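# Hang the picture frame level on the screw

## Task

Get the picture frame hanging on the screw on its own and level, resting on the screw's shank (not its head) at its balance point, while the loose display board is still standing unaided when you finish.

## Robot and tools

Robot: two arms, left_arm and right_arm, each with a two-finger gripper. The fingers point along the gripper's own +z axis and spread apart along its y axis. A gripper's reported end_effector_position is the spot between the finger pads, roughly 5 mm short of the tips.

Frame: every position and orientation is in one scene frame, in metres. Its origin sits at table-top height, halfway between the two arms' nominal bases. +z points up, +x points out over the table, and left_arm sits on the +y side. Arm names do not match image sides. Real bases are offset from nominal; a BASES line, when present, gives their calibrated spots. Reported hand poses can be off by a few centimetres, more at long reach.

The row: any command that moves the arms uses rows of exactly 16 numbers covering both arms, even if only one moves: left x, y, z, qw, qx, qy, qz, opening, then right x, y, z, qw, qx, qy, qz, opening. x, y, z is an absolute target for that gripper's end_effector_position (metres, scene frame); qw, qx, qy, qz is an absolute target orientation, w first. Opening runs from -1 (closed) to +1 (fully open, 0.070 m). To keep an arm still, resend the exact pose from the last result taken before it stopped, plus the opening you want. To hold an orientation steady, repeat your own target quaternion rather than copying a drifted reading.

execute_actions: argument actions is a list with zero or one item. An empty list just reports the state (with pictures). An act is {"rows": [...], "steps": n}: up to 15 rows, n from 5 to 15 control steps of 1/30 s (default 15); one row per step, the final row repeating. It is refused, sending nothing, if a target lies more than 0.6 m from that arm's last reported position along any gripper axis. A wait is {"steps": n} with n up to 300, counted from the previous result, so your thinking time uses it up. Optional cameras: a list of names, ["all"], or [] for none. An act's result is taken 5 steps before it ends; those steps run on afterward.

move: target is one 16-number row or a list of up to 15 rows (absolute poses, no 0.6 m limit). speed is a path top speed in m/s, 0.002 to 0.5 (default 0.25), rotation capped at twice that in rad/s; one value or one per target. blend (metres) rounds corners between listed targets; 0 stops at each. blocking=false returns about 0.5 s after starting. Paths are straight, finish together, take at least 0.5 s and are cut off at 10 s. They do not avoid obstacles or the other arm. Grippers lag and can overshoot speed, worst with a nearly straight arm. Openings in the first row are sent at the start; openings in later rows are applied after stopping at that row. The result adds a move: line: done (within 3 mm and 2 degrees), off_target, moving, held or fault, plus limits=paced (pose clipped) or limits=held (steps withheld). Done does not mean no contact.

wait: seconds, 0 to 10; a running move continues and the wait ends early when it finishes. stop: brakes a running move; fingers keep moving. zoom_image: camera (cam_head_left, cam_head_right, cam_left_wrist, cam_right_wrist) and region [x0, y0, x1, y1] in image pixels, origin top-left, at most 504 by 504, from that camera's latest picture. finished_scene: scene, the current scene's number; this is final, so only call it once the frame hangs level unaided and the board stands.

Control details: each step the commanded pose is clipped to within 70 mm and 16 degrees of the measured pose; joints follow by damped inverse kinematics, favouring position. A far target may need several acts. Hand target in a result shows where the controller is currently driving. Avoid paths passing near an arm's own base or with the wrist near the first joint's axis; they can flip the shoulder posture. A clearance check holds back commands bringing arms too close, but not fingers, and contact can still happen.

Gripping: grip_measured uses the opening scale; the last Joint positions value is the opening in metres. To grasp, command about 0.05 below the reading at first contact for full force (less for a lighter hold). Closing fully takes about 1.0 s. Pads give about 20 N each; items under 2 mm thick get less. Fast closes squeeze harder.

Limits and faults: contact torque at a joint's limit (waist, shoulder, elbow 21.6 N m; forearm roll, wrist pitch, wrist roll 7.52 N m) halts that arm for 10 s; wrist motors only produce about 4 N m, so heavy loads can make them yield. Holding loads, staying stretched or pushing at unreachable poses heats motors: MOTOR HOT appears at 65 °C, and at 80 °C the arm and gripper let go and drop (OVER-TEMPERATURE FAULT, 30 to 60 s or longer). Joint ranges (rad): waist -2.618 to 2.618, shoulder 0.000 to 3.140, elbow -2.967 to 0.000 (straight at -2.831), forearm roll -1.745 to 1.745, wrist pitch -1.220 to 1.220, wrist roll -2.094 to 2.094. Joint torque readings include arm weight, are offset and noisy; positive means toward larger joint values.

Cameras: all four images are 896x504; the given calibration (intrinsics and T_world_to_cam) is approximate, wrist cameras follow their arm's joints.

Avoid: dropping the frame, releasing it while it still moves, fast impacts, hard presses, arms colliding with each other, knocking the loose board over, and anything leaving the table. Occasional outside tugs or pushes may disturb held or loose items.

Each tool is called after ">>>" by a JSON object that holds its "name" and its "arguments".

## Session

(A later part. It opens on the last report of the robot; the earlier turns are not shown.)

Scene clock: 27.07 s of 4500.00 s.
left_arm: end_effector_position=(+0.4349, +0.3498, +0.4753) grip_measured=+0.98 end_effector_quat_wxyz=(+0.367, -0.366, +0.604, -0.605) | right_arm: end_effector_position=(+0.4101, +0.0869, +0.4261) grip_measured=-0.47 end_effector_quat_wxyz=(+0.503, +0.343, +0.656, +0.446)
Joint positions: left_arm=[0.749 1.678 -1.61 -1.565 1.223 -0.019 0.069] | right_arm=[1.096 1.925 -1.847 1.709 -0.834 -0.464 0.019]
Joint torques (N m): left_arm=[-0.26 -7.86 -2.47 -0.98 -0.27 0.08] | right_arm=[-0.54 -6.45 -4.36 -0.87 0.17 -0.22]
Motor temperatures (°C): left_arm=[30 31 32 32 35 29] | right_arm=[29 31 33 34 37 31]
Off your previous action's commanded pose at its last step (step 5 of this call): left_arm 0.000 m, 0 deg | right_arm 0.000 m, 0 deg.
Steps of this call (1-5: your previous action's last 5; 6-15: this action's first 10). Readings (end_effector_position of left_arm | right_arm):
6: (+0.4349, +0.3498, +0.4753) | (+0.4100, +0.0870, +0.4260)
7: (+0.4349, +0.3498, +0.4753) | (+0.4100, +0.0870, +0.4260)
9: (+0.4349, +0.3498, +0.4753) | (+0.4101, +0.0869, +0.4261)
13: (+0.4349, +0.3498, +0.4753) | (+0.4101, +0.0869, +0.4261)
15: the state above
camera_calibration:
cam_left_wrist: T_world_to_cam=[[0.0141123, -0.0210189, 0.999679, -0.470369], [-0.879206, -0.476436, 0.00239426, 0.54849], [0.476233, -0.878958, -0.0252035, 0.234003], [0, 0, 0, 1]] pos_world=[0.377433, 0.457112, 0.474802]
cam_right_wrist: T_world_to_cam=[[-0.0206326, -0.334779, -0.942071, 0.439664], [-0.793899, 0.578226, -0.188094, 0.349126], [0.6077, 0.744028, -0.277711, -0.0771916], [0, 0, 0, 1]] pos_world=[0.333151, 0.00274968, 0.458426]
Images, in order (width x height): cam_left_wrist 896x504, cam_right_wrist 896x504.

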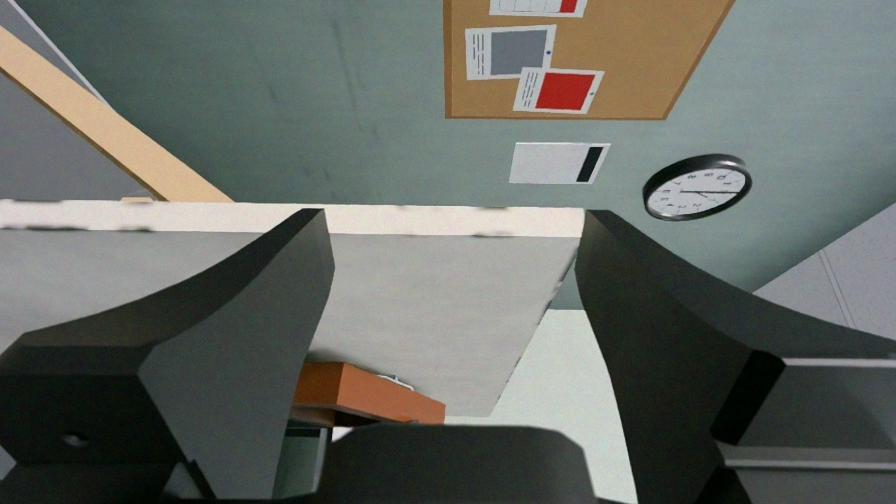

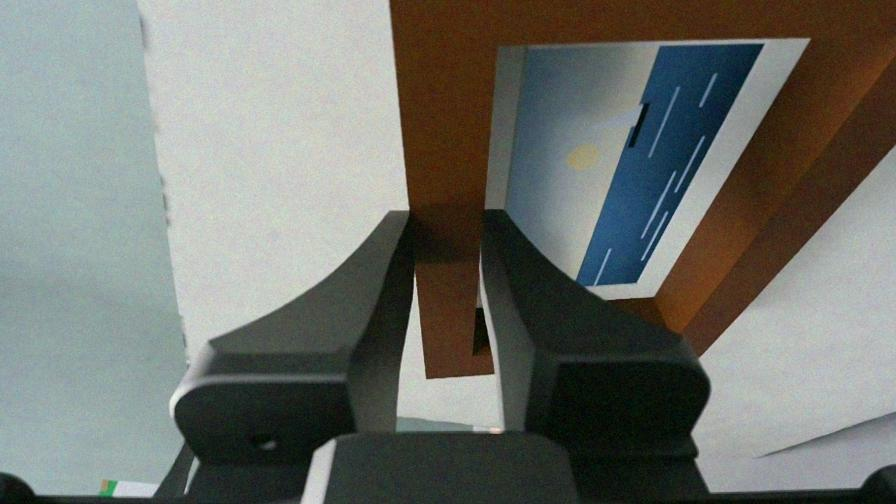

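>>> {"name": "move", "arguments": {"target": [[0.4352,0.3498,0.475,0.367,-0.367,0.604,-0.605,0.98,0.4100,0.0872,0.4383,0.50354,0.34221,0.65618,0.44594,-0.53],[0.4352,0.3498,0.475,0.367,-0.367,0.604,-0.605,0.98,0.4100,0.0872,0.4613,0.50354,0.34221,0.65618,0.44594,-0.53]], "speed": [0.03, 0.06], "cameras": ["cam_left_wrist","cam_right_wrist","cam_head_left"]}}

Scene clock: 28.53 s of 4500.00 s.
left_arm: end_effector_position=(+0.4349, +0.3498, +0.4753) grip_measured=+0.98 end_effector_quat_wxyz=(+0.367, -0.366, +0.604, -0.605) | right_arm: end_effector_position=(+0.4098, +0.0870, +0.4621) grip_measured=-0.46 end_effector_quat_wxyz=(+0.515, +0.336, +0.643, +0.457)
Joint positions: left_arm=[0.749 1.678 -1.61 -1.565 1.223 -0.019 0.069] | right_arm=[1.098 1.939 -1.974 1.75 -0.846 -0.575 0.019]
Joint torques (N m): left_arm=[-0.17 -7.69 -2.36 -0.97 -0.26 0.07] | right_arm=[-0.74 -8.65 -4.41 -1.1 0.09 0.06]
Motor temperatures (°C): left_arm=[30 31 32 32 35 29] | right_arm=[29 31 33 34 37 31]
Hand target: left_arm +0.4352, +0.3498, +0.4750; +0.367, -0.367, +0.604, -0.605 | right_arm +0.4099, +0.0871, +0.4610; +0.515, +0.336, +0.643, +0.456
Off your previous action's commanded pose at its last step (step 5 of this call): left_arm 0.000 m, 0 deg | right_arm 0.000 m, 0 deg.
Off the commanded pose: left_arm 0.000 m, 0 deg | right_arm 0.001 m, 3 deg.
joint sent to its limit (right arm) — joint 4 (forearm roll), upper limit.
Kept back: nothing.
move: off_target (right_arm)
camera_calibration:
cam_left_wrist: T_world_to_cam=[[0.0141123, -0.0210189, 0.999679, -0.470369], [-0.879206, -0.476436, 0.00239426, 0.54849], [0.476233, -0.878958, -0.0252035, 0.234003], [0, 0, 0, 1]] pos_world=[0.377433, 0.457112, 0.474802]
cam_right_wrist: T_world_to_cam=[[0.0202936, -0.324708, -0.945597, 0.457538], [-0.785753, 0.579636, -0.215904, 0.364995], [0.618208, 0.747387, -0.243377, -0.087541], [0, 0, 0, 1]] pos_world=[0.331629, 0.002429, 0.490145]
Images, in order (width x height): cam_head_left 896x504, cam_left_wrist 896x504, cam_right_wrist 896x504.

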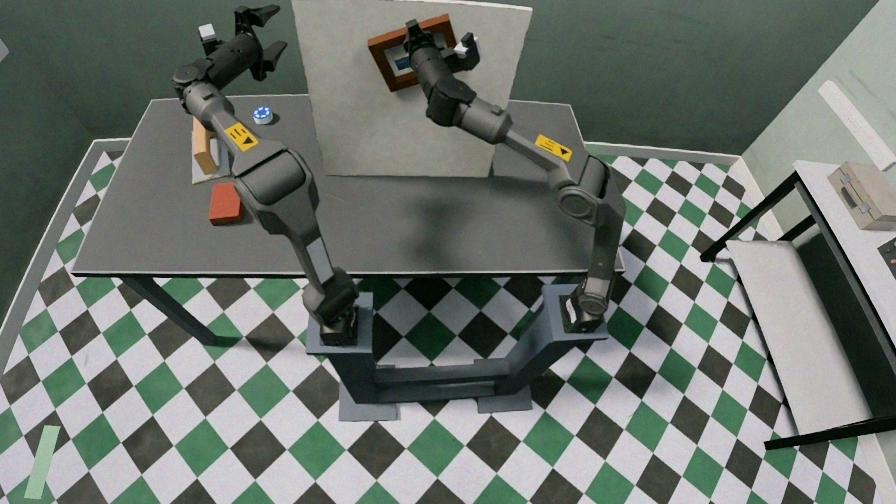

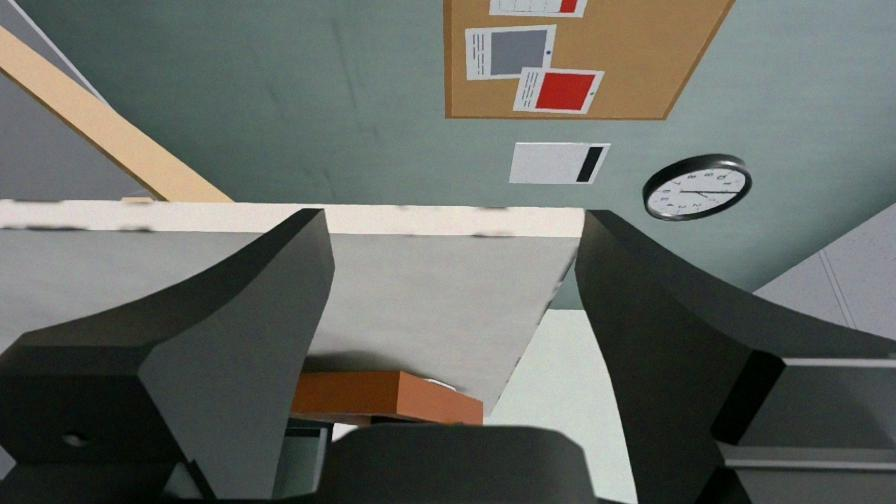

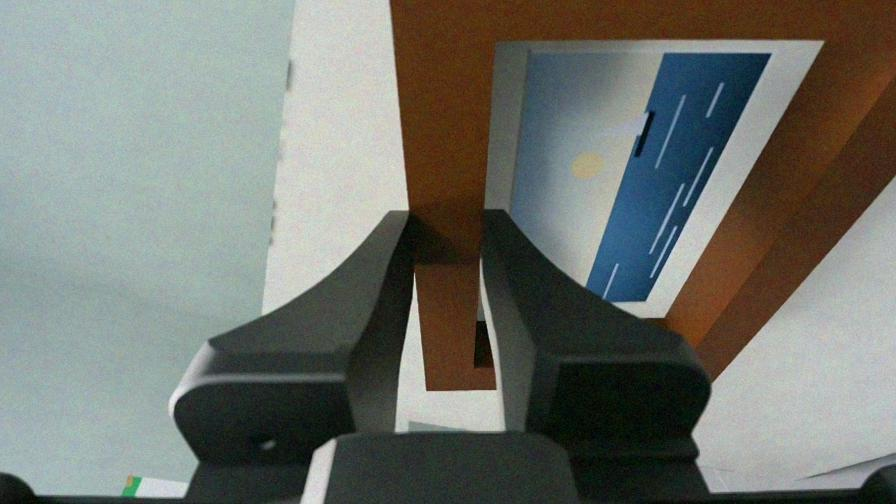

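>>> {"name": "move", "arguments": {"target": [[0.4352,0.3498,0.475,0.367,-0.367,0.604,-0.605,0.98,0.345,0.087,0.463,0.515,0.336,0.643,0.457,-0.53],[0.4352,0.3498,0.475,0.367,-0.367,0.604,-0.605,0.98,0.335,0.087,0.463,0.4422,0.4187,0.5519,0.5699,-0.53]], "speed": [0.1, 0.12]}}

Scene clock: 31.53 s of 4500.00 s.
left_arm: end_effector_position=(+0.4349, +0.3498, +0.4753) grip_measured=+0.98 end_effector_quat_wxyz=(+0.367, -0.366, +0.604, -0.605) | right_arm: end_effector_position=(+0.3352, +0.0871, +0.4630) grip_measured=-0.46 end_effector_quat_wxyz=(+0.442, +0.419, +0.552, +0.570)
Joint positions: left_arm=[0.749 1.678 -1.61 -1.565 1.223 -0.019 0.069] | right_arm=[1.278 1.793 -1.68 1.505 -0.994 0.047 0.019]
Joint torques (N m): left_arm=[0.16 -7.66 -2.43 -0.93 -0.26 0.07] | right_arm=[0.5 -9.61 -4.56 -1.5 -0.22 -0.15]
Motor temperatures (°C): left_arm=[30 32 32 32 35 29] | right_arm=[29 31 33 34 37 31]
Hand target: left_arm +0.4352, +0.3498, +0.4750; +0.367, -0.367, +0.604, -0.605 | right_arm +0.3350, +0.0870, +0.4630; +0.442, +0.419, +0.552, +0.570
Off the commanded pose: left_arm 0.000 m, 0 deg | right_arm 0.000 m, 0 deg.
Kept back: nothing.
move: done
camera_calibration:
cam_left_wrist: T_world_to_cam=[[0.0141123, -0.0210189, 0.999679, -0.470369], [-0.879206, -0.476436, 0.00239426, 0.54849], [0.476233, -0.878958, -0.0252035, 0.234003], [0, 0, 0, 1]] pos_world=[0.377433, 0.457112, 0.474802]
cam_right_wrist: T_world_to_cam=[[0.0223372, 0.0349996, -0.999138, 0.452672], [-0.795126, 0.606434, 0.00346705, 0.205787], [0.606033, 0.794363, 0.0413751, -0.173075], [0, 0, 0, 1]] pos_world=[0.258405, -0.00315516, 0.458729]

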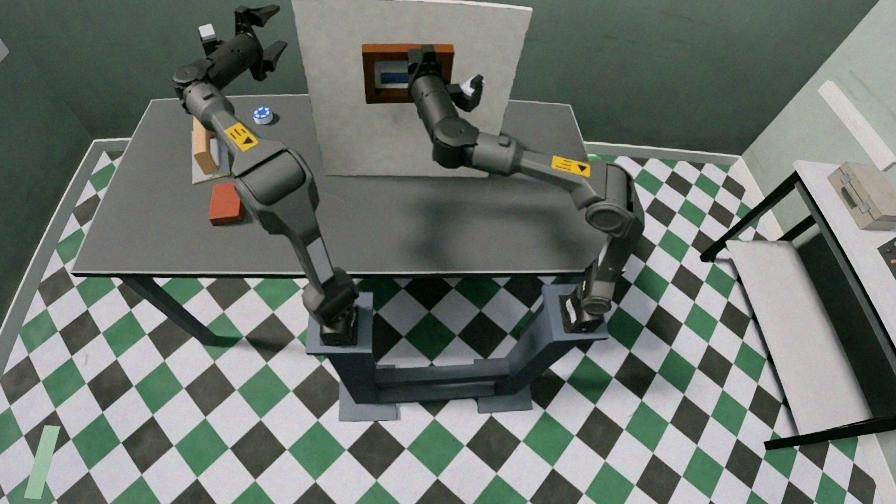

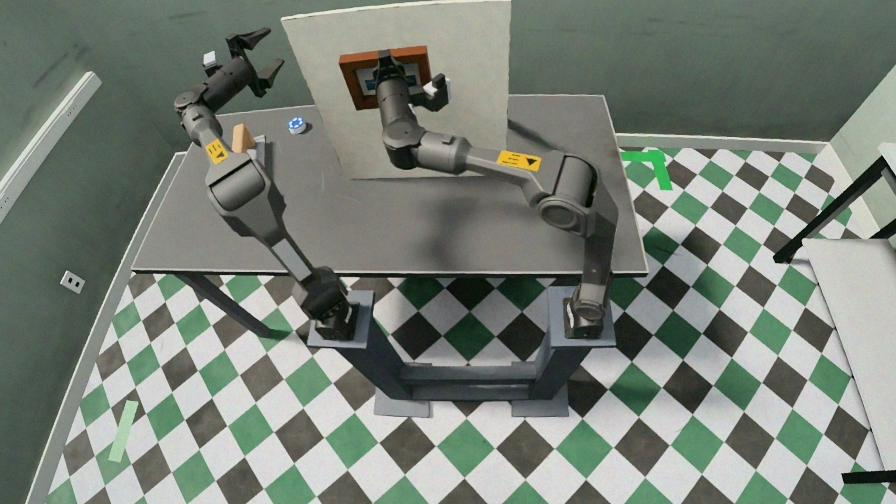

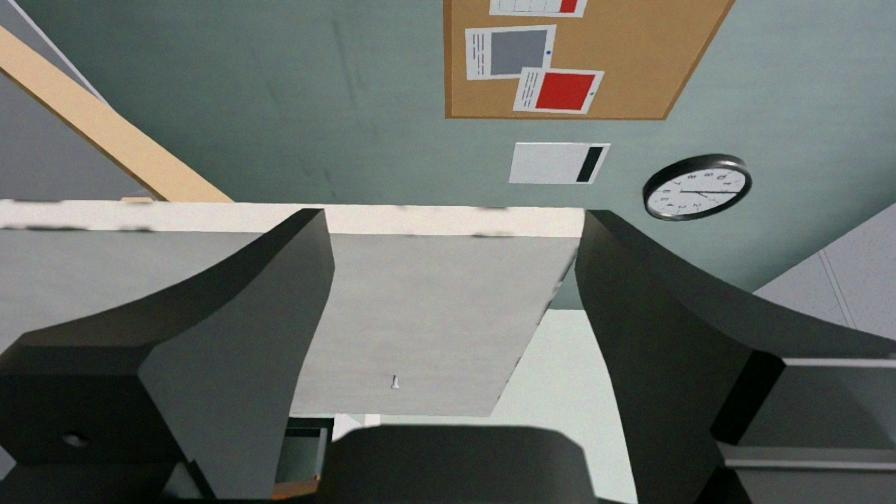

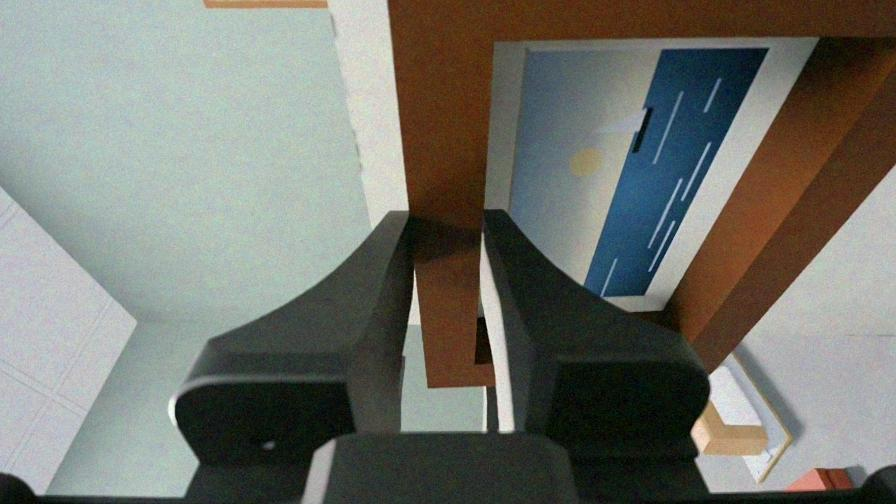

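>>> {"name": "zoom_image", "arguments": {"camera": "cam_left_wrist", "region": [340, 350, 450, 412]}}

>>> {"name": "zoom_image", "arguments": {"camera": "cam_head_left", "region": [340, 20, 480, 120]}}

>>> {"name": "zoom_image", "arguments": {"camera": "cam_head_right", "region": [320, 20, 460, 120]}}

Scaled by 4.582 from the camera's 896x504 image, which has a finer 1280x720 frame.

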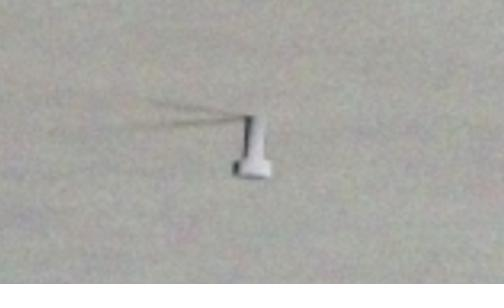

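Scaled by 3.600 from the camera's 896x504 image, which has a finer 1280x720 frame.

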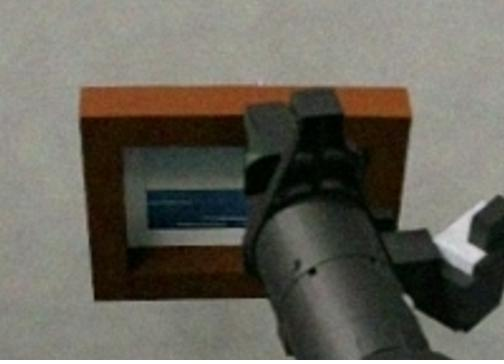

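Scaled by 3.600 from the camera's 896x504 image, which has a finer 1280x720 frame.

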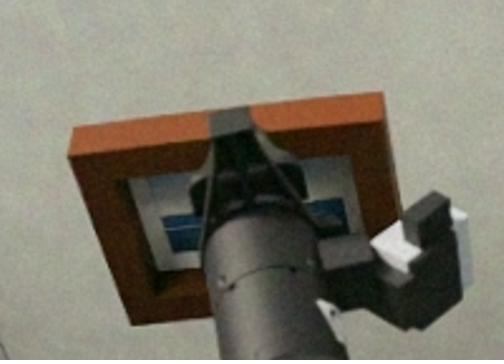

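>>> {"name": "move", "arguments": {"target": [0.4352,0.3498,0.475,0.367,-0.367,0.604,-0.605,0.98,0.335,0.087,0.385,0.4422,0.4187,0.5519,0.5699,-0.53], "speed": 0.12}}

>>> {"name": "zoom_image", "arguments": {"camera": "cam_head_left", "region": [360, 10, 480, 100]}}

>>> {"name": "zoom_image", "arguments": {"camera": "cam_head_right", "region": [340, 10, 460, 100]}}

Scene clock: 35.70 s of 4500.00 s.
left_arm: end_effector_position=(+0.4349, +0.3498, +0.4753) grip_measured=+0.98 end_effector_quat_wxyz=(+0.367, -0.366, +0.604, -0.605) | right_arm: end_effector_position=(+0.3352, +0.0871, +0.3840) grip_measured=-0.46 end_effector_quat_wxyz=(+0.442, +0.419, +0.553, +0.569)
Joint positions: left_arm=[0.749 1.678 -1.61 -1.565 1.223 -0.019 0.069] | right_arm=[1.278 1.819 -1.402 1.321 -1.042 0.397 0.019]
Joint torques (N m): left_arm=[0.46 -7.57 -2.48 -0.92 -0.24 0.04] | right_arm=[-0.09 -9.74 -5.24 -1.56 -0.63 -0.14]
Motor temperatures (°C): left_arm=[30 32 32 32 35 29] | right_arm=[29 31 33 34 37 31]
Hand target: left_arm +0.4352, +0.3498, +0.4750; +0.367, -0.367, +0.604, -0.605 | right_arm +0.3350, +0.0870, +0.3850; +0.442, +0.419, +0.552, +0.570
Off the commanded pose: left_arm 0.000 m, 0 deg | right_arm 0.001 m, 0 deg.
Kept back: nothing.
move: done
camera_calibration:
cam_left_wrist: T_world_to_cam=[[0.0141123, -0.0210189, 0.999679, -0.470369], [-0.879206, -0.476436, 0.00239426, 0.54849], [0.476233, -0.878958, -0.0252035, 0.234003], [0, 0, 0, 1]] pos_world=[0.377433, 0.457112, 0.474802]
cam_right_wrist: T_world_to_cam=[[0.021097, 0.0330322, -0.999232, 0.374395], [-0.795114, 0.606451, 0.00326041, 0.206117], [0.606093, 0.794434, 0.0390587, -0.169033], [0, 0, 0, 1]] pos_world=[0.258438, -0.00308097, 0.380037]

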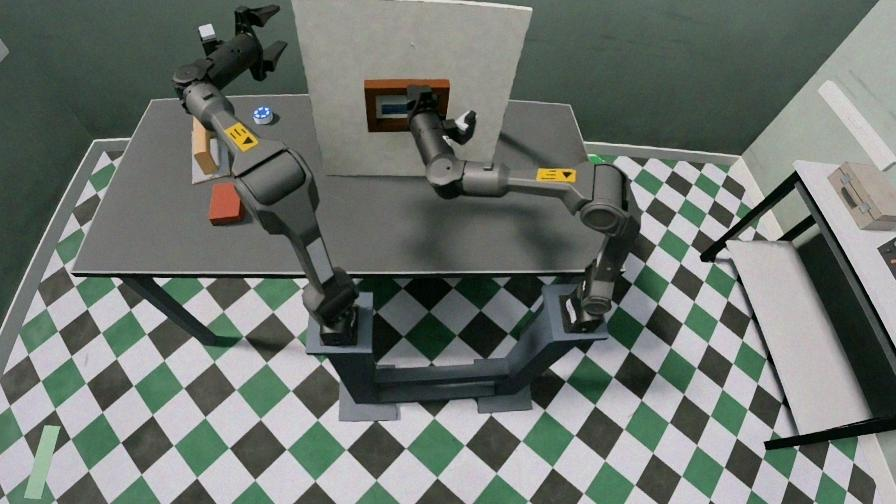

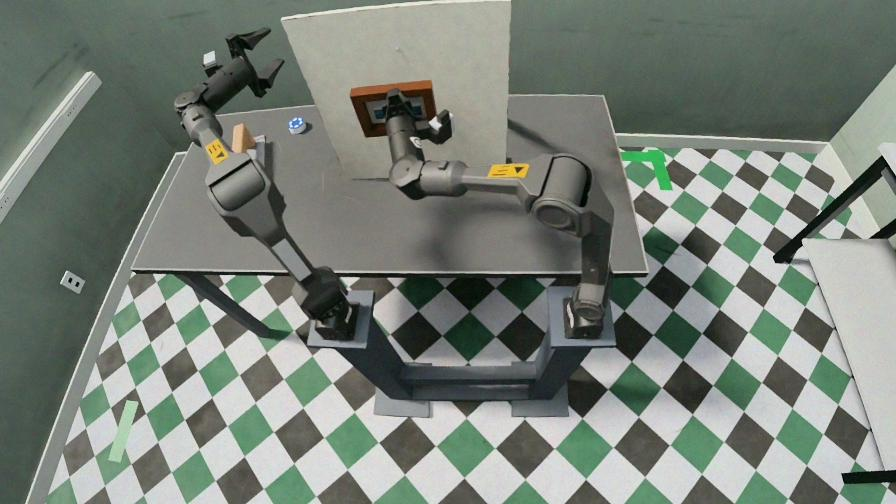

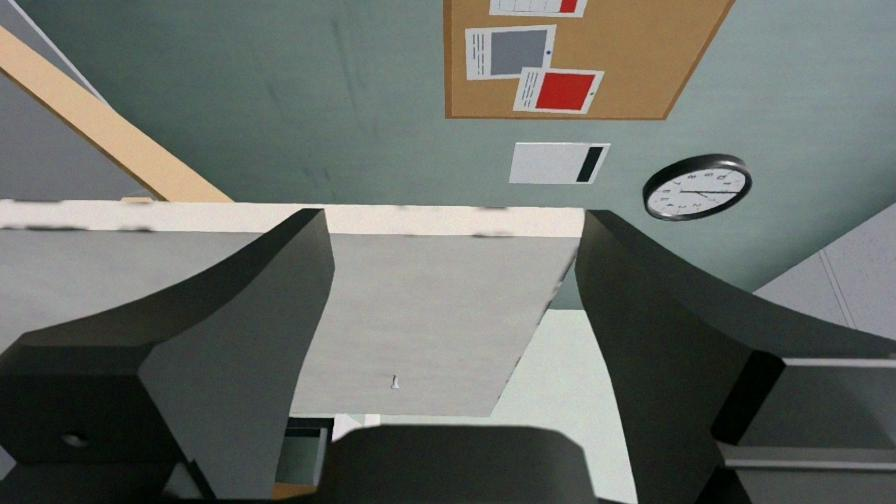

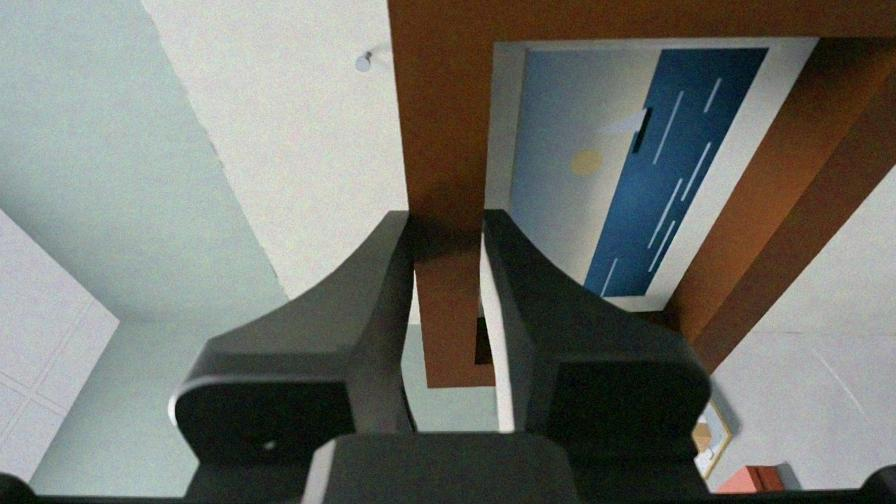

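Scaled by 4.200 from the camera's 896x504 image, which has a finer 1280x720 frame.

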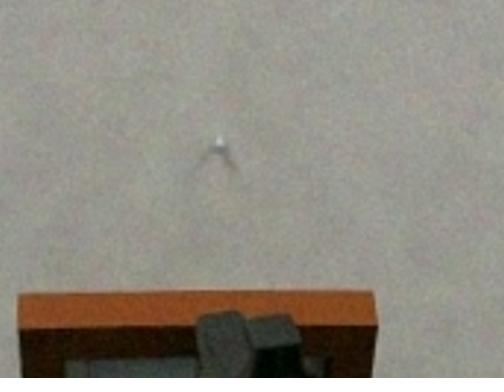

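Scaled by 4.200 from the camera's 896x504 image, which has a finer 1280x720 frame.

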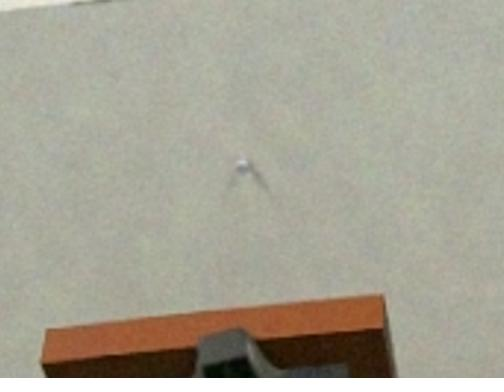

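>>> {"name": "move", "arguments": {"target": [0.4352,0.3498,0.475,0.367,-0.367,0.604,-0.605,0.98,0.335,0.025,0.37,0.4422,0.4187,0.5519,0.5699,-0.53], "speed": 0.12}}

>>> {"name": "zoom_image", "arguments": {"camera": "cam_right_wrist", "region": [300, 60, 480, 240]}}

Scene clock: 42.40 s of 4500.00 s.
left_arm: end_effector_position=(+0.4349, +0.3498, +0.4753) grip_measured=+0.98 end_effector_quat_wxyz=(+0.367, -0.366, +0.604, -0.605) | right_arm: end_effector_position=(+0.3351, +0.0244, +0.3702) grip_measured=-0.46 end_effector_quat_wxyz=(+0.442, +0.419, +0.551, +0.570)
Joint positions: left_arm=[0.749 1.678 -1.61 -1.565 1.223 -0.019 0.069] | right_arm=[1.212 1.637 -1.098 1.214 -1.022 0.556 0.019]
Joint torques (N m): left_arm=[0.56 -7.64 -2.57 -0.85 -0.23 0.01] | right_arm=[0.74 -6.22 -5.17 -1.4 -0.59 -0.15]
Motor temperatures (°C): left_arm=[30 32 32 32 35 29] | right_arm=[29 31 33 35 37 31]
Hand target: left_arm +0.4352, +0.3498, +0.4750; +0.367, -0.367, +0.604, -0.605 | right_arm +0.3350, +0.0250, +0.3700; +0.442, +0.419, +0.552, +0.570
Off the commanded pose: left_arm 0.000 m, 0 deg | right_arm 0.001 m, 0 deg.
Kept back: nothing.
move: done
camera_calibration:
cam_left_wrist: T_world_to_cam=[[0.0141123, -0.0210189, 0.999679, -0.470369], [-0.879206, -0.476436, 0.00239426, 0.54849], [0.476233, -0.878958, -0.0252035, 0.234003], [0, 0, 0, 1]] pos_world=[0.377433, 0.457112, 0.474802]
cam_right_wrist: T_world_to_cam=[[0.022537, 0.0354604, -0.999117, 0.362084], [-0.794473, 0.607288, 0.00363282, 0.24375], [0.606881, 0.79369, 0.0418588, -0.119885], [0, 0, 0, 1]] pos_world=[0.258249, -0.0657144, 0.365897]

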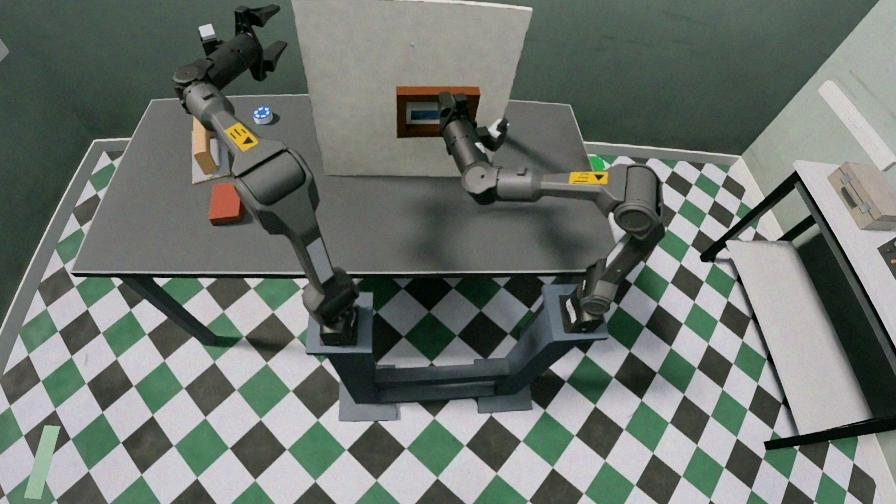

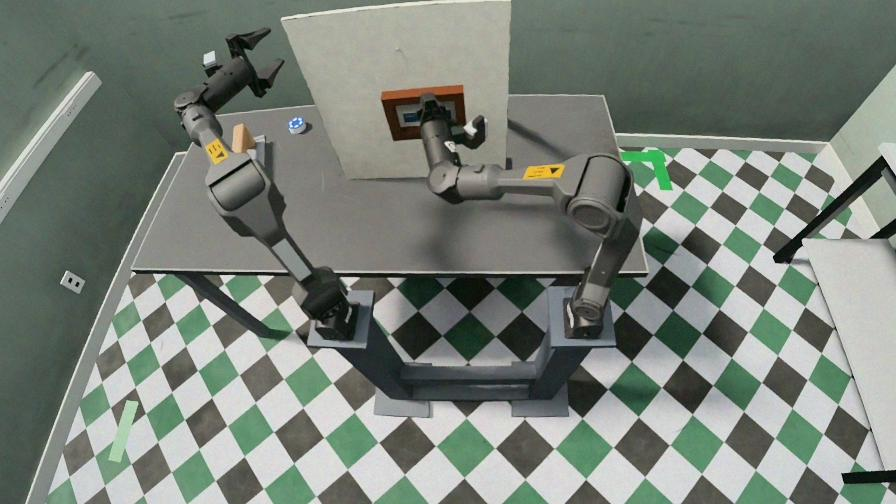

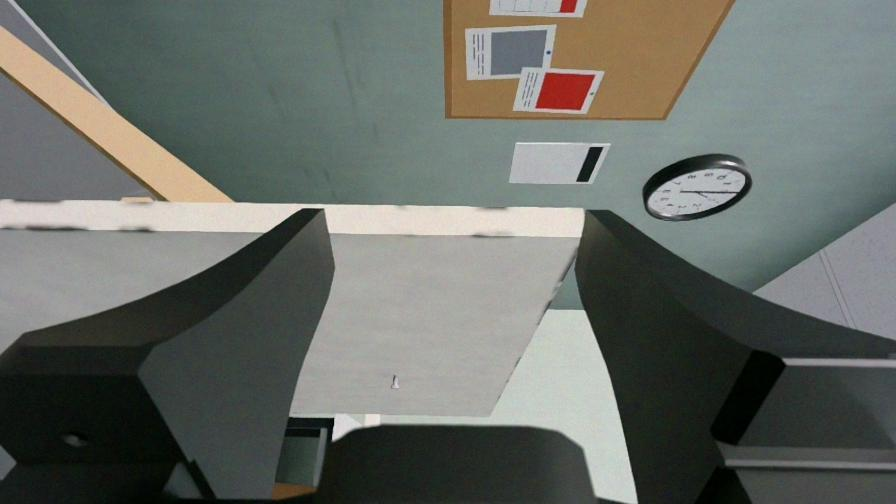

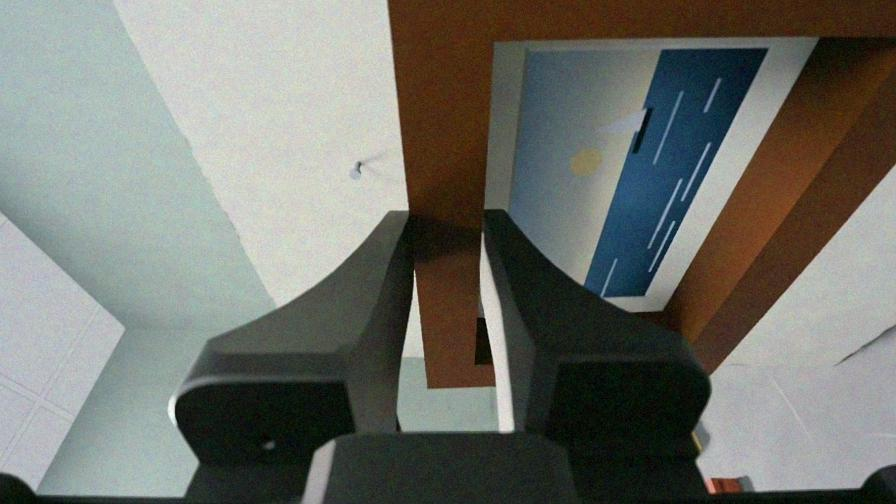

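Scaled by 2.800 from the camera's 896x504 image, which has a finer 1280x720 frame.

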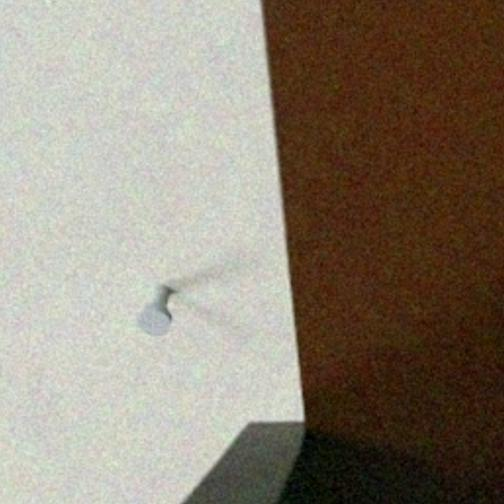

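>>> {"name": "move", "arguments": {"target": [0.4352,0.3498,0.475,0.367,-0.367,0.604,-0.605,0.98,0.35,0.0663,0.4580,0.45452,0.43064,0.54264,0.56012,-0.53], "speed": 0.12}}

>>> {"name": "zoom_image", "arguments": {"camera": "cam_head_left", "region": [360, 10, 480, 110]}}

>>> {"name": "zoom_image", "arguments": {"camera": "cam_head_right", "region": [340, 10, 460, 110]}}

Scene clock: 45.63 s of 4500.00 s.
left_arm: end_effector_position=(+0.4349, +0.3498, +0.4753) grip_measured=+0.98 end_effector_quat_wxyz=(+0.367, -0.366, +0.604, -0.605) | right_arm: end_effector_position=(+0.3501, +0.0663, +0.4582) grip_measured=-0.46 end_effector_quat_wxyz=(+0.455, +0.431, +0.543, +0.560)
Joint positions: left_arm=[0.749 1.678 -1.61 -1.565 1.223 -0.019 0.069] | right_arm=[1.233 1.768 -1.626 1.487 -0.995 0.081 0.019]
Joint torques (N m): left_arm=[0.33 -7.7 -2.87 -0.87 -0.23 0.03] | right_arm=[0.5 -7.82 -4.28 -1.63 -0.27 0.22]
Motor temperatures (°C): left_arm=[30 32 32 32 35 29] | right_arm=[29 31 33 35 37 31]
Hand target: left_arm +0.4352, +0.3498, +0.4750; +0.367, -0.367, +0.604, -0.605 | right_arm +0.3500, +0.0663, +0.4580; +0.454, +0.431, +0.543, +0.560
Off the commanded pose: left_arm 0.000 m, 0 deg | right_arm 0.000 m, 0 deg.
Kept back: nothing.
move: done
camera_calibration:
cam_left_wrist: T_world_to_cam=[[0.0141123, -0.0210189, 0.999679, -0.470369], [-0.879206, -0.476436, 0.00239426, 0.54849], [0.476233, -0.878958, -0.0252035, 0.234003], [0, 0, 0, 1]] pos_world=[0.377433, 0.457112, 0.474802]
cam_right_wrist: T_world_to_cam=[[0.0238016, 0.0337055, -0.999148, 0.447914], [-0.767772, 0.640715, 0.00332423, 0.218515], [0.640281, 0.767039, 0.0411282, -0.175492], [0, 0, 0, 1]] pos_world=[0.269473, -0.0204943, 0.454024]

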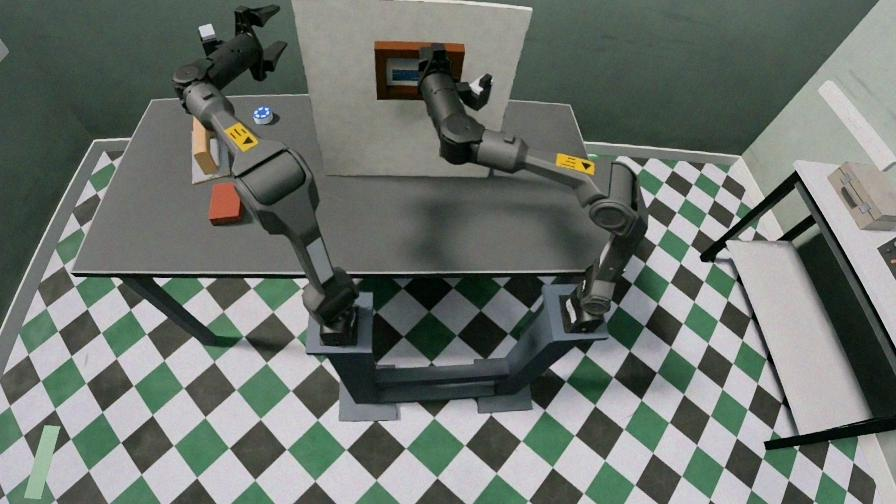

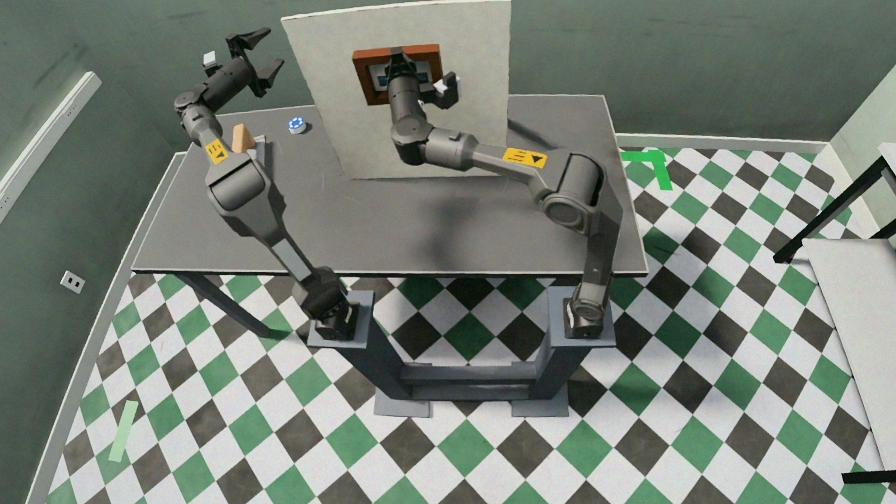

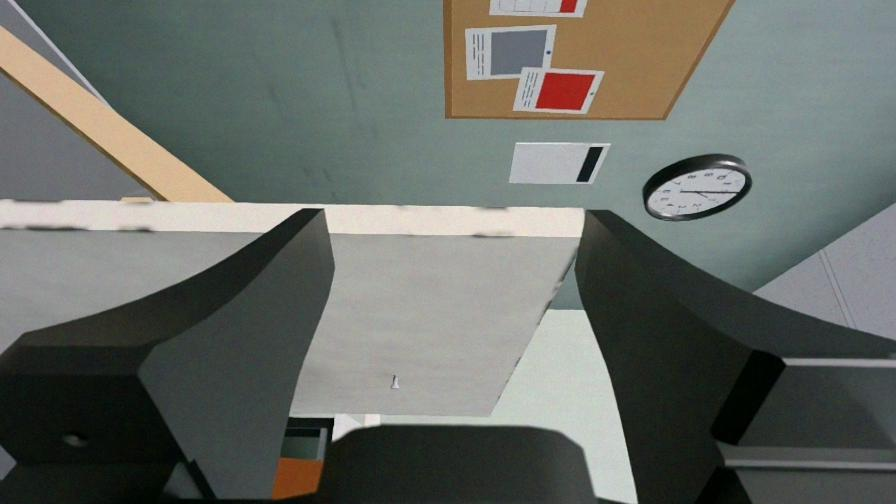

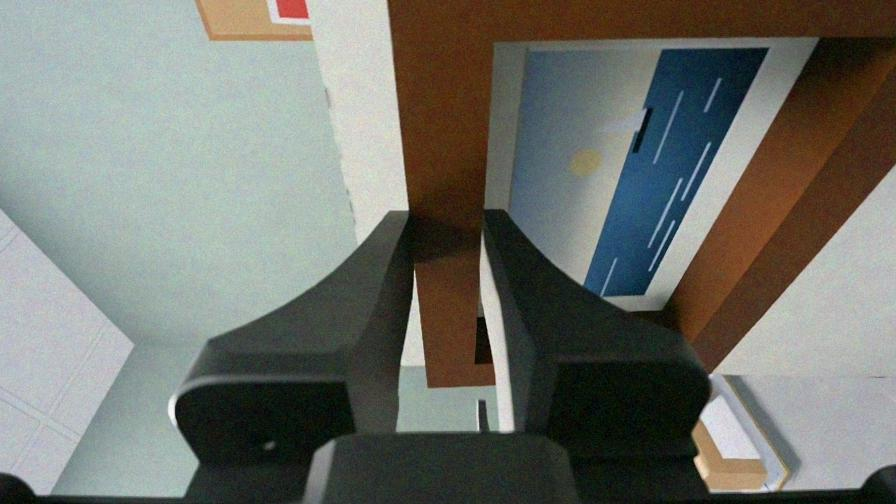

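Scaled by 4.200 from the camera's 896x504 image, which has a finer 1280x720 frame.

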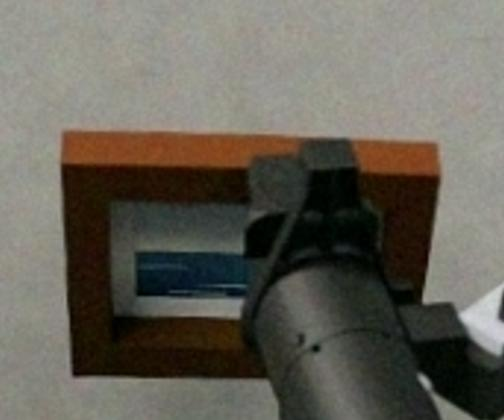

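Scaled by 4.200 from the camera's 896x504 image, which has a finer 1280x720 frame.

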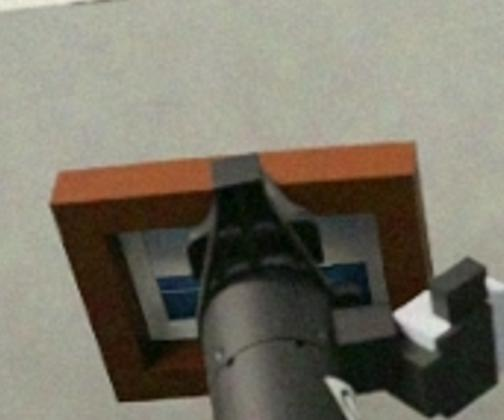

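>>> {"name": "move", "arguments": {"target": [[0.4352,0.3498,0.475,0.367,-0.367,0.604,-0.605,0.98,0.41,0.0663,0.4560,0.45452,0.43064,0.54264,0.56012,-0.53],[0.4352,0.3498,0.475,0.367,-0.367,0.604,-0.605,0.98,0.41,0.0663,0.4330,0.45452,0.43064,0.54264,0.56012,-0.53]], "speed": [0.1, 0.05]}}

>>> {"name": "zoom_image", "arguments": {"camera": "cam_left_wrist", "region": [290, 340, 500, 440]}}

Scene clock: 47.90 s of 4500.00 s.
left_arm: end_effector_position=(+0.4349, +0.3498, +0.4753) grip_measured=+0.98 end_effector_quat_wxyz=(+0.367, -0.366, +0.604, -0.605) | right_arm: end_effector_position=(+0.4101, +0.0664, +0.4322) grip_measured=-0.46 end_effector_quat_wxyz=(+0.454, +0.431, +0.543, +0.560)
Joint positions: left_arm=[0.749 1.678 -1.61 -1.565 1.223 -0.019 0.069] | right_arm=[1.081 1.864 -1.66 1.415 -0.852 0.179 0.019]
Joint torques (N m): left_arm=[0.37 -7.77 -2.78 -0.81 -0.23 -0.03] | right_arm=[0.43 -10.34 -5.52 -1.33 -0.37 -0.16]
Motor temperatures (°C): left_arm=[30 32 32 32 35 29] | right_arm=[29 31 33 35 37 31]
Hand target: left_arm +0.4352, +0.3498, +0.4750; +0.367, -0.367, +0.604, -0.605 | right_arm +0.4100, +0.0663, +0.4330; +0.454, +0.431, +0.543, +0.560
Off the commanded pose: left_arm 0.000 m, 0 deg | right_arm 0.001 m, 0 deg.
Kept back: nothing.
move: done
camera_calibration:
cam_left_wrist: T_world_to_cam=[[0.0141123, -0.0210189, 0.999679, -0.470369], [-0.879206, -0.476436, 0.00239426, 0.54849], [0.476233, -0.878958, -0.0252035, 0.234003], [0, 0, 0, 1]] pos_world=[0.377433, 0.457112, 0.474802]
cam_right_wrist: T_world_to_cam=[[0.0228228, 0.0329791, -0.999195, 0.420939], [-0.767963, 0.640485, 0.0035984, 0.264587], [0.640088, 0.767263, 0.0399444, -0.212398], [0, 0, 0, 1]] pos_world=[0.329539, -0.0203808, 0.428132]

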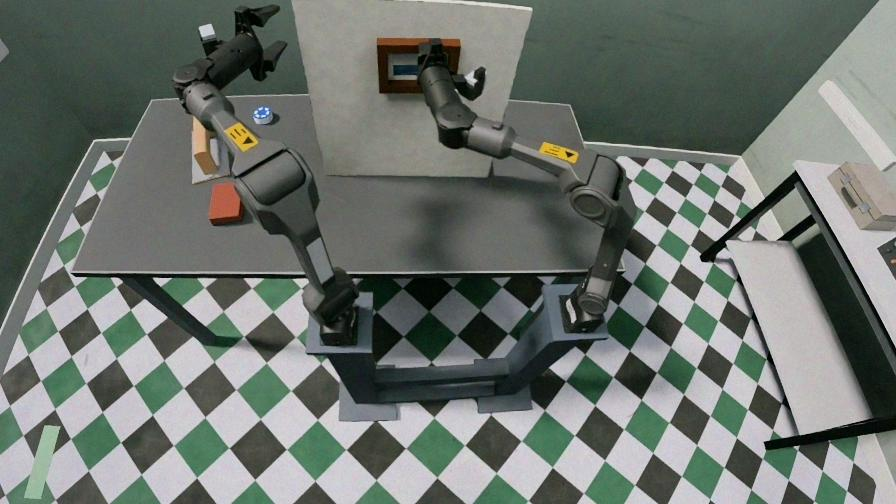

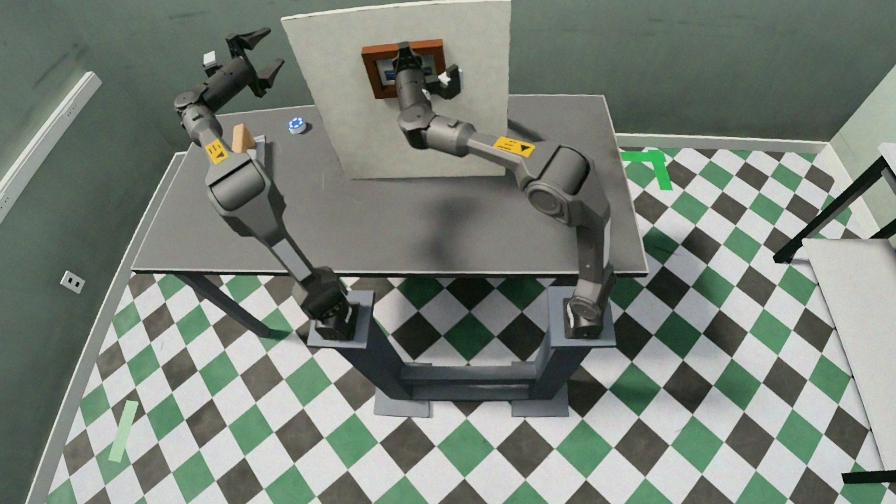

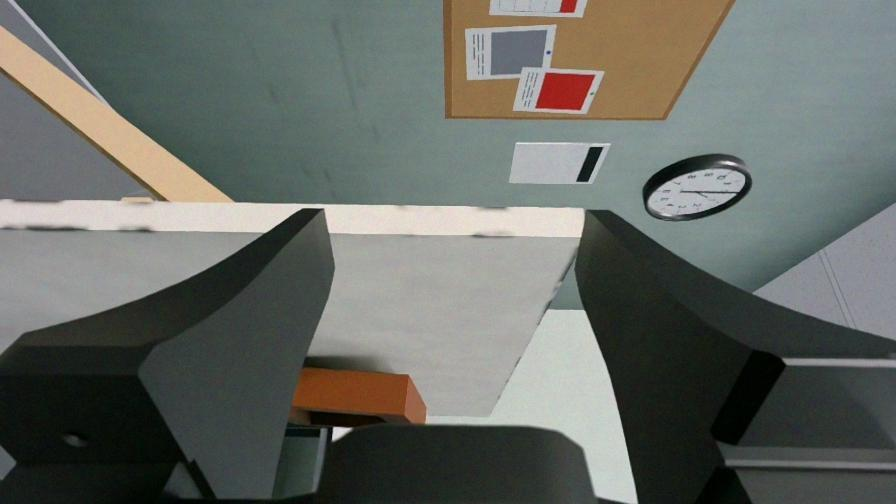

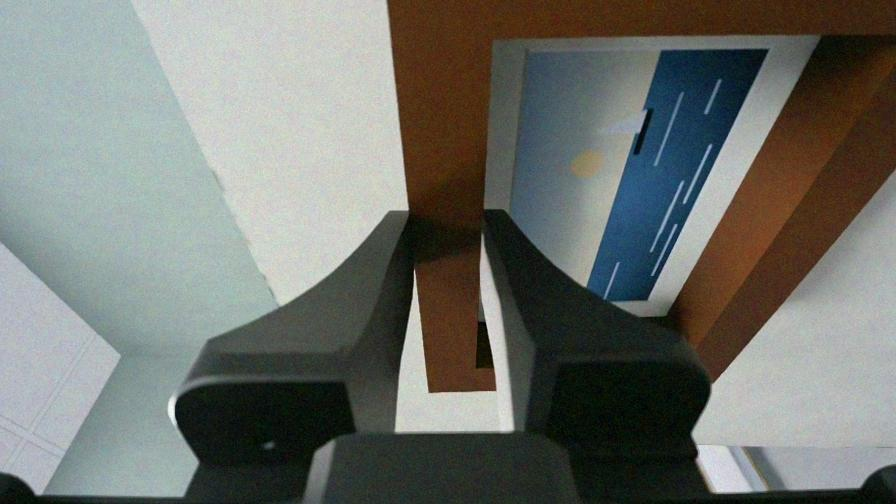

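Scaled by 2.400 from the camera's 896x504 image, which has a finer 1280x720 frame.

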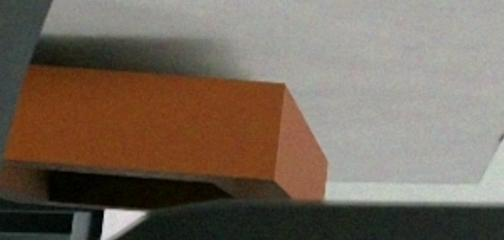

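>>> {"name": "move", "arguments": {"target": [0.4352,0.3498,0.475,0.367,-0.367,0.604,-0.605,0.98,0.41,0.0663,0.4290,0.45452,0.43064,0.54264,0.56012,-0.53], "speed": 0.02, "cameras": []}}

>>> {"name": "move", "arguments": {"target": [0.4352,0.3498,0.475,0.367,-0.367,0.604,-0.605,0.98,0.41,0.0663,0.4270,0.45452,0.43064,0.54264,0.56012,-0.53], "speed": 0.02, "cameras": []}}

>>> {"name": "move", "arguments": {"target": [0.4352,0.3498,0.475,0.367,-0.367,0.604,-0.605,0.98,0.41,0.0663,0.4255,0.45452,0.43064,0.54264,0.56012,-0.53], "speed": 0.02, "cameras": []}}

Scene clock: 49.40 s of 4500.00 s.
left_arm: end_effector_position=(+0.4349, +0.3498, +0.4753) grip_measured=+0.98 end_effector_quat_wxyz=(+0.367, -0.366, +0.604, -0.605) | right_arm: end_effector_position=(+0.4101, +0.0662, +0.4293) grip_measured=-0.46 end_effector_quat_wxyz=(+0.455, +0.430, +0.542, +0.560)
Joint positions: left_arm=[0.749 1.678 -1.61 -1.565 1.223 -0.019 0.069] | right_arm=[1.081 1.864 -1.647 1.402 -0.854 0.198 0.019]
Joint torques (N m): left_arm=[0.28 -7.73 -2.87 -0.81 -0.21 -0.02] | right_arm=[0.54 -8.96 -4.32 -1.28 -0.3 0.08]
Motor temperatures (°C): left_arm=[30 32 32 32 35 29] | right_arm=[29 31 33 35 37 31]
Hand target: left_arm +0.4352, +0.3498, +0.4750; +0.367, -0.367, +0.604, -0.605 | right_arm +0.4100, +0.0663, +0.4290; +0.454, +0.431, +0.543, +0.560
Off the commanded pose: left_arm 0.000 m, 0 deg | right_arm 0.000 m, 0 deg.
Kept back: nothing.
move: done
No camera images: "cameras" was empty.

Scene clock: 50.10 s of 4500.00 s.
left_arm: end_effector_position=(+0.4349, +0.3498, +0.4753) grip_measured=+0.98 end_effector_quat_wxyz=(+0.367, -0.366, +0.604, -0.605) | right_arm: end_effector_position=(+0.4101, +0.0661, +0.4276) grip_measured=-0.46 end_effector_quat_wxyz=(+0.455, +0.431, +0.542, +0.560)
Joint positions: left_arm=[0.749 1.678 -1.61 -1.565 1.223 -0.019 0.069] | right_arm=[1.081 1.864 -1.64 1.395 -0.856 0.208 0.019]
Joint torques (N m): left_arm=[0.32 -7.53 -2.82 -0.79 -0.21 0] | right_arm=[0.45 -6.58 -3.37 -0.76 0.07 0.1]
Motor temperatures (°C): left_arm=[30 32 32 32 35 29] | right_arm=[29 31 33 35 37 31]
Hand target: left_arm +0.4352, +0.3498, +0.4750; +0.367, -0.367, +0.604, -0.605 | right_arm +0.4100, +0.0663, +0.4270; +0.454, +0.431, +0.543, +0.560
Off the commanded pose: left_arm 0.000 m, 0 deg | right_arm 0.001 m, 0 deg.
Kept back: nothing.
move: done
No camera images: "cameras" was empty.

Scene clock: 50.80 s of 4500.00 s.
left_arm: end_effector_position=(+0.4349, +0.3498, +0.4753) grip_measured=+0.98 end_effector_quat_wxyz=(+0.367, -0.366, +0.604, -0.605) | right_arm: end_effector_position=(+0.4101, +0.0658, +0.4267) grip_measured=-0.46 end_effector_quat_wxyz=(+0.455, +0.431, +0.541, +0.561)
Joint positions: left_arm=[0.749 1.678 -1.61 -1.565 1.223 -0.019 0.069] | right_arm=[1.081 1.864 -1.636 1.389 -0.858 0.216 0.019]
Joint torques (N m): left_arm=[0.47 -7.63 -2.75 -0.81 -0.22 -0.01] | right_arm=[0.61 -3.51 -2.02 -0.02 0.56 0.01]
Motor temperatures (°C): left_arm=[30 32 32 32 35 29] | right_arm=[29 31 33 35 37 31]
Hand target: left_arm +0.4352, +0.3498, +0.4750; +0.367, -0.367, +0.604, -0.605 | right_arm +0.4100, +0.0663, +0.4255; +0.454, +0.431, +0.543, +0.560
Off the commanded pose: left_arm 0.000 m, 0 deg | right_arm 0.001 m, 0 deg.
Kept back: nothing.
move: done
No camera images: "cameras" was empty.


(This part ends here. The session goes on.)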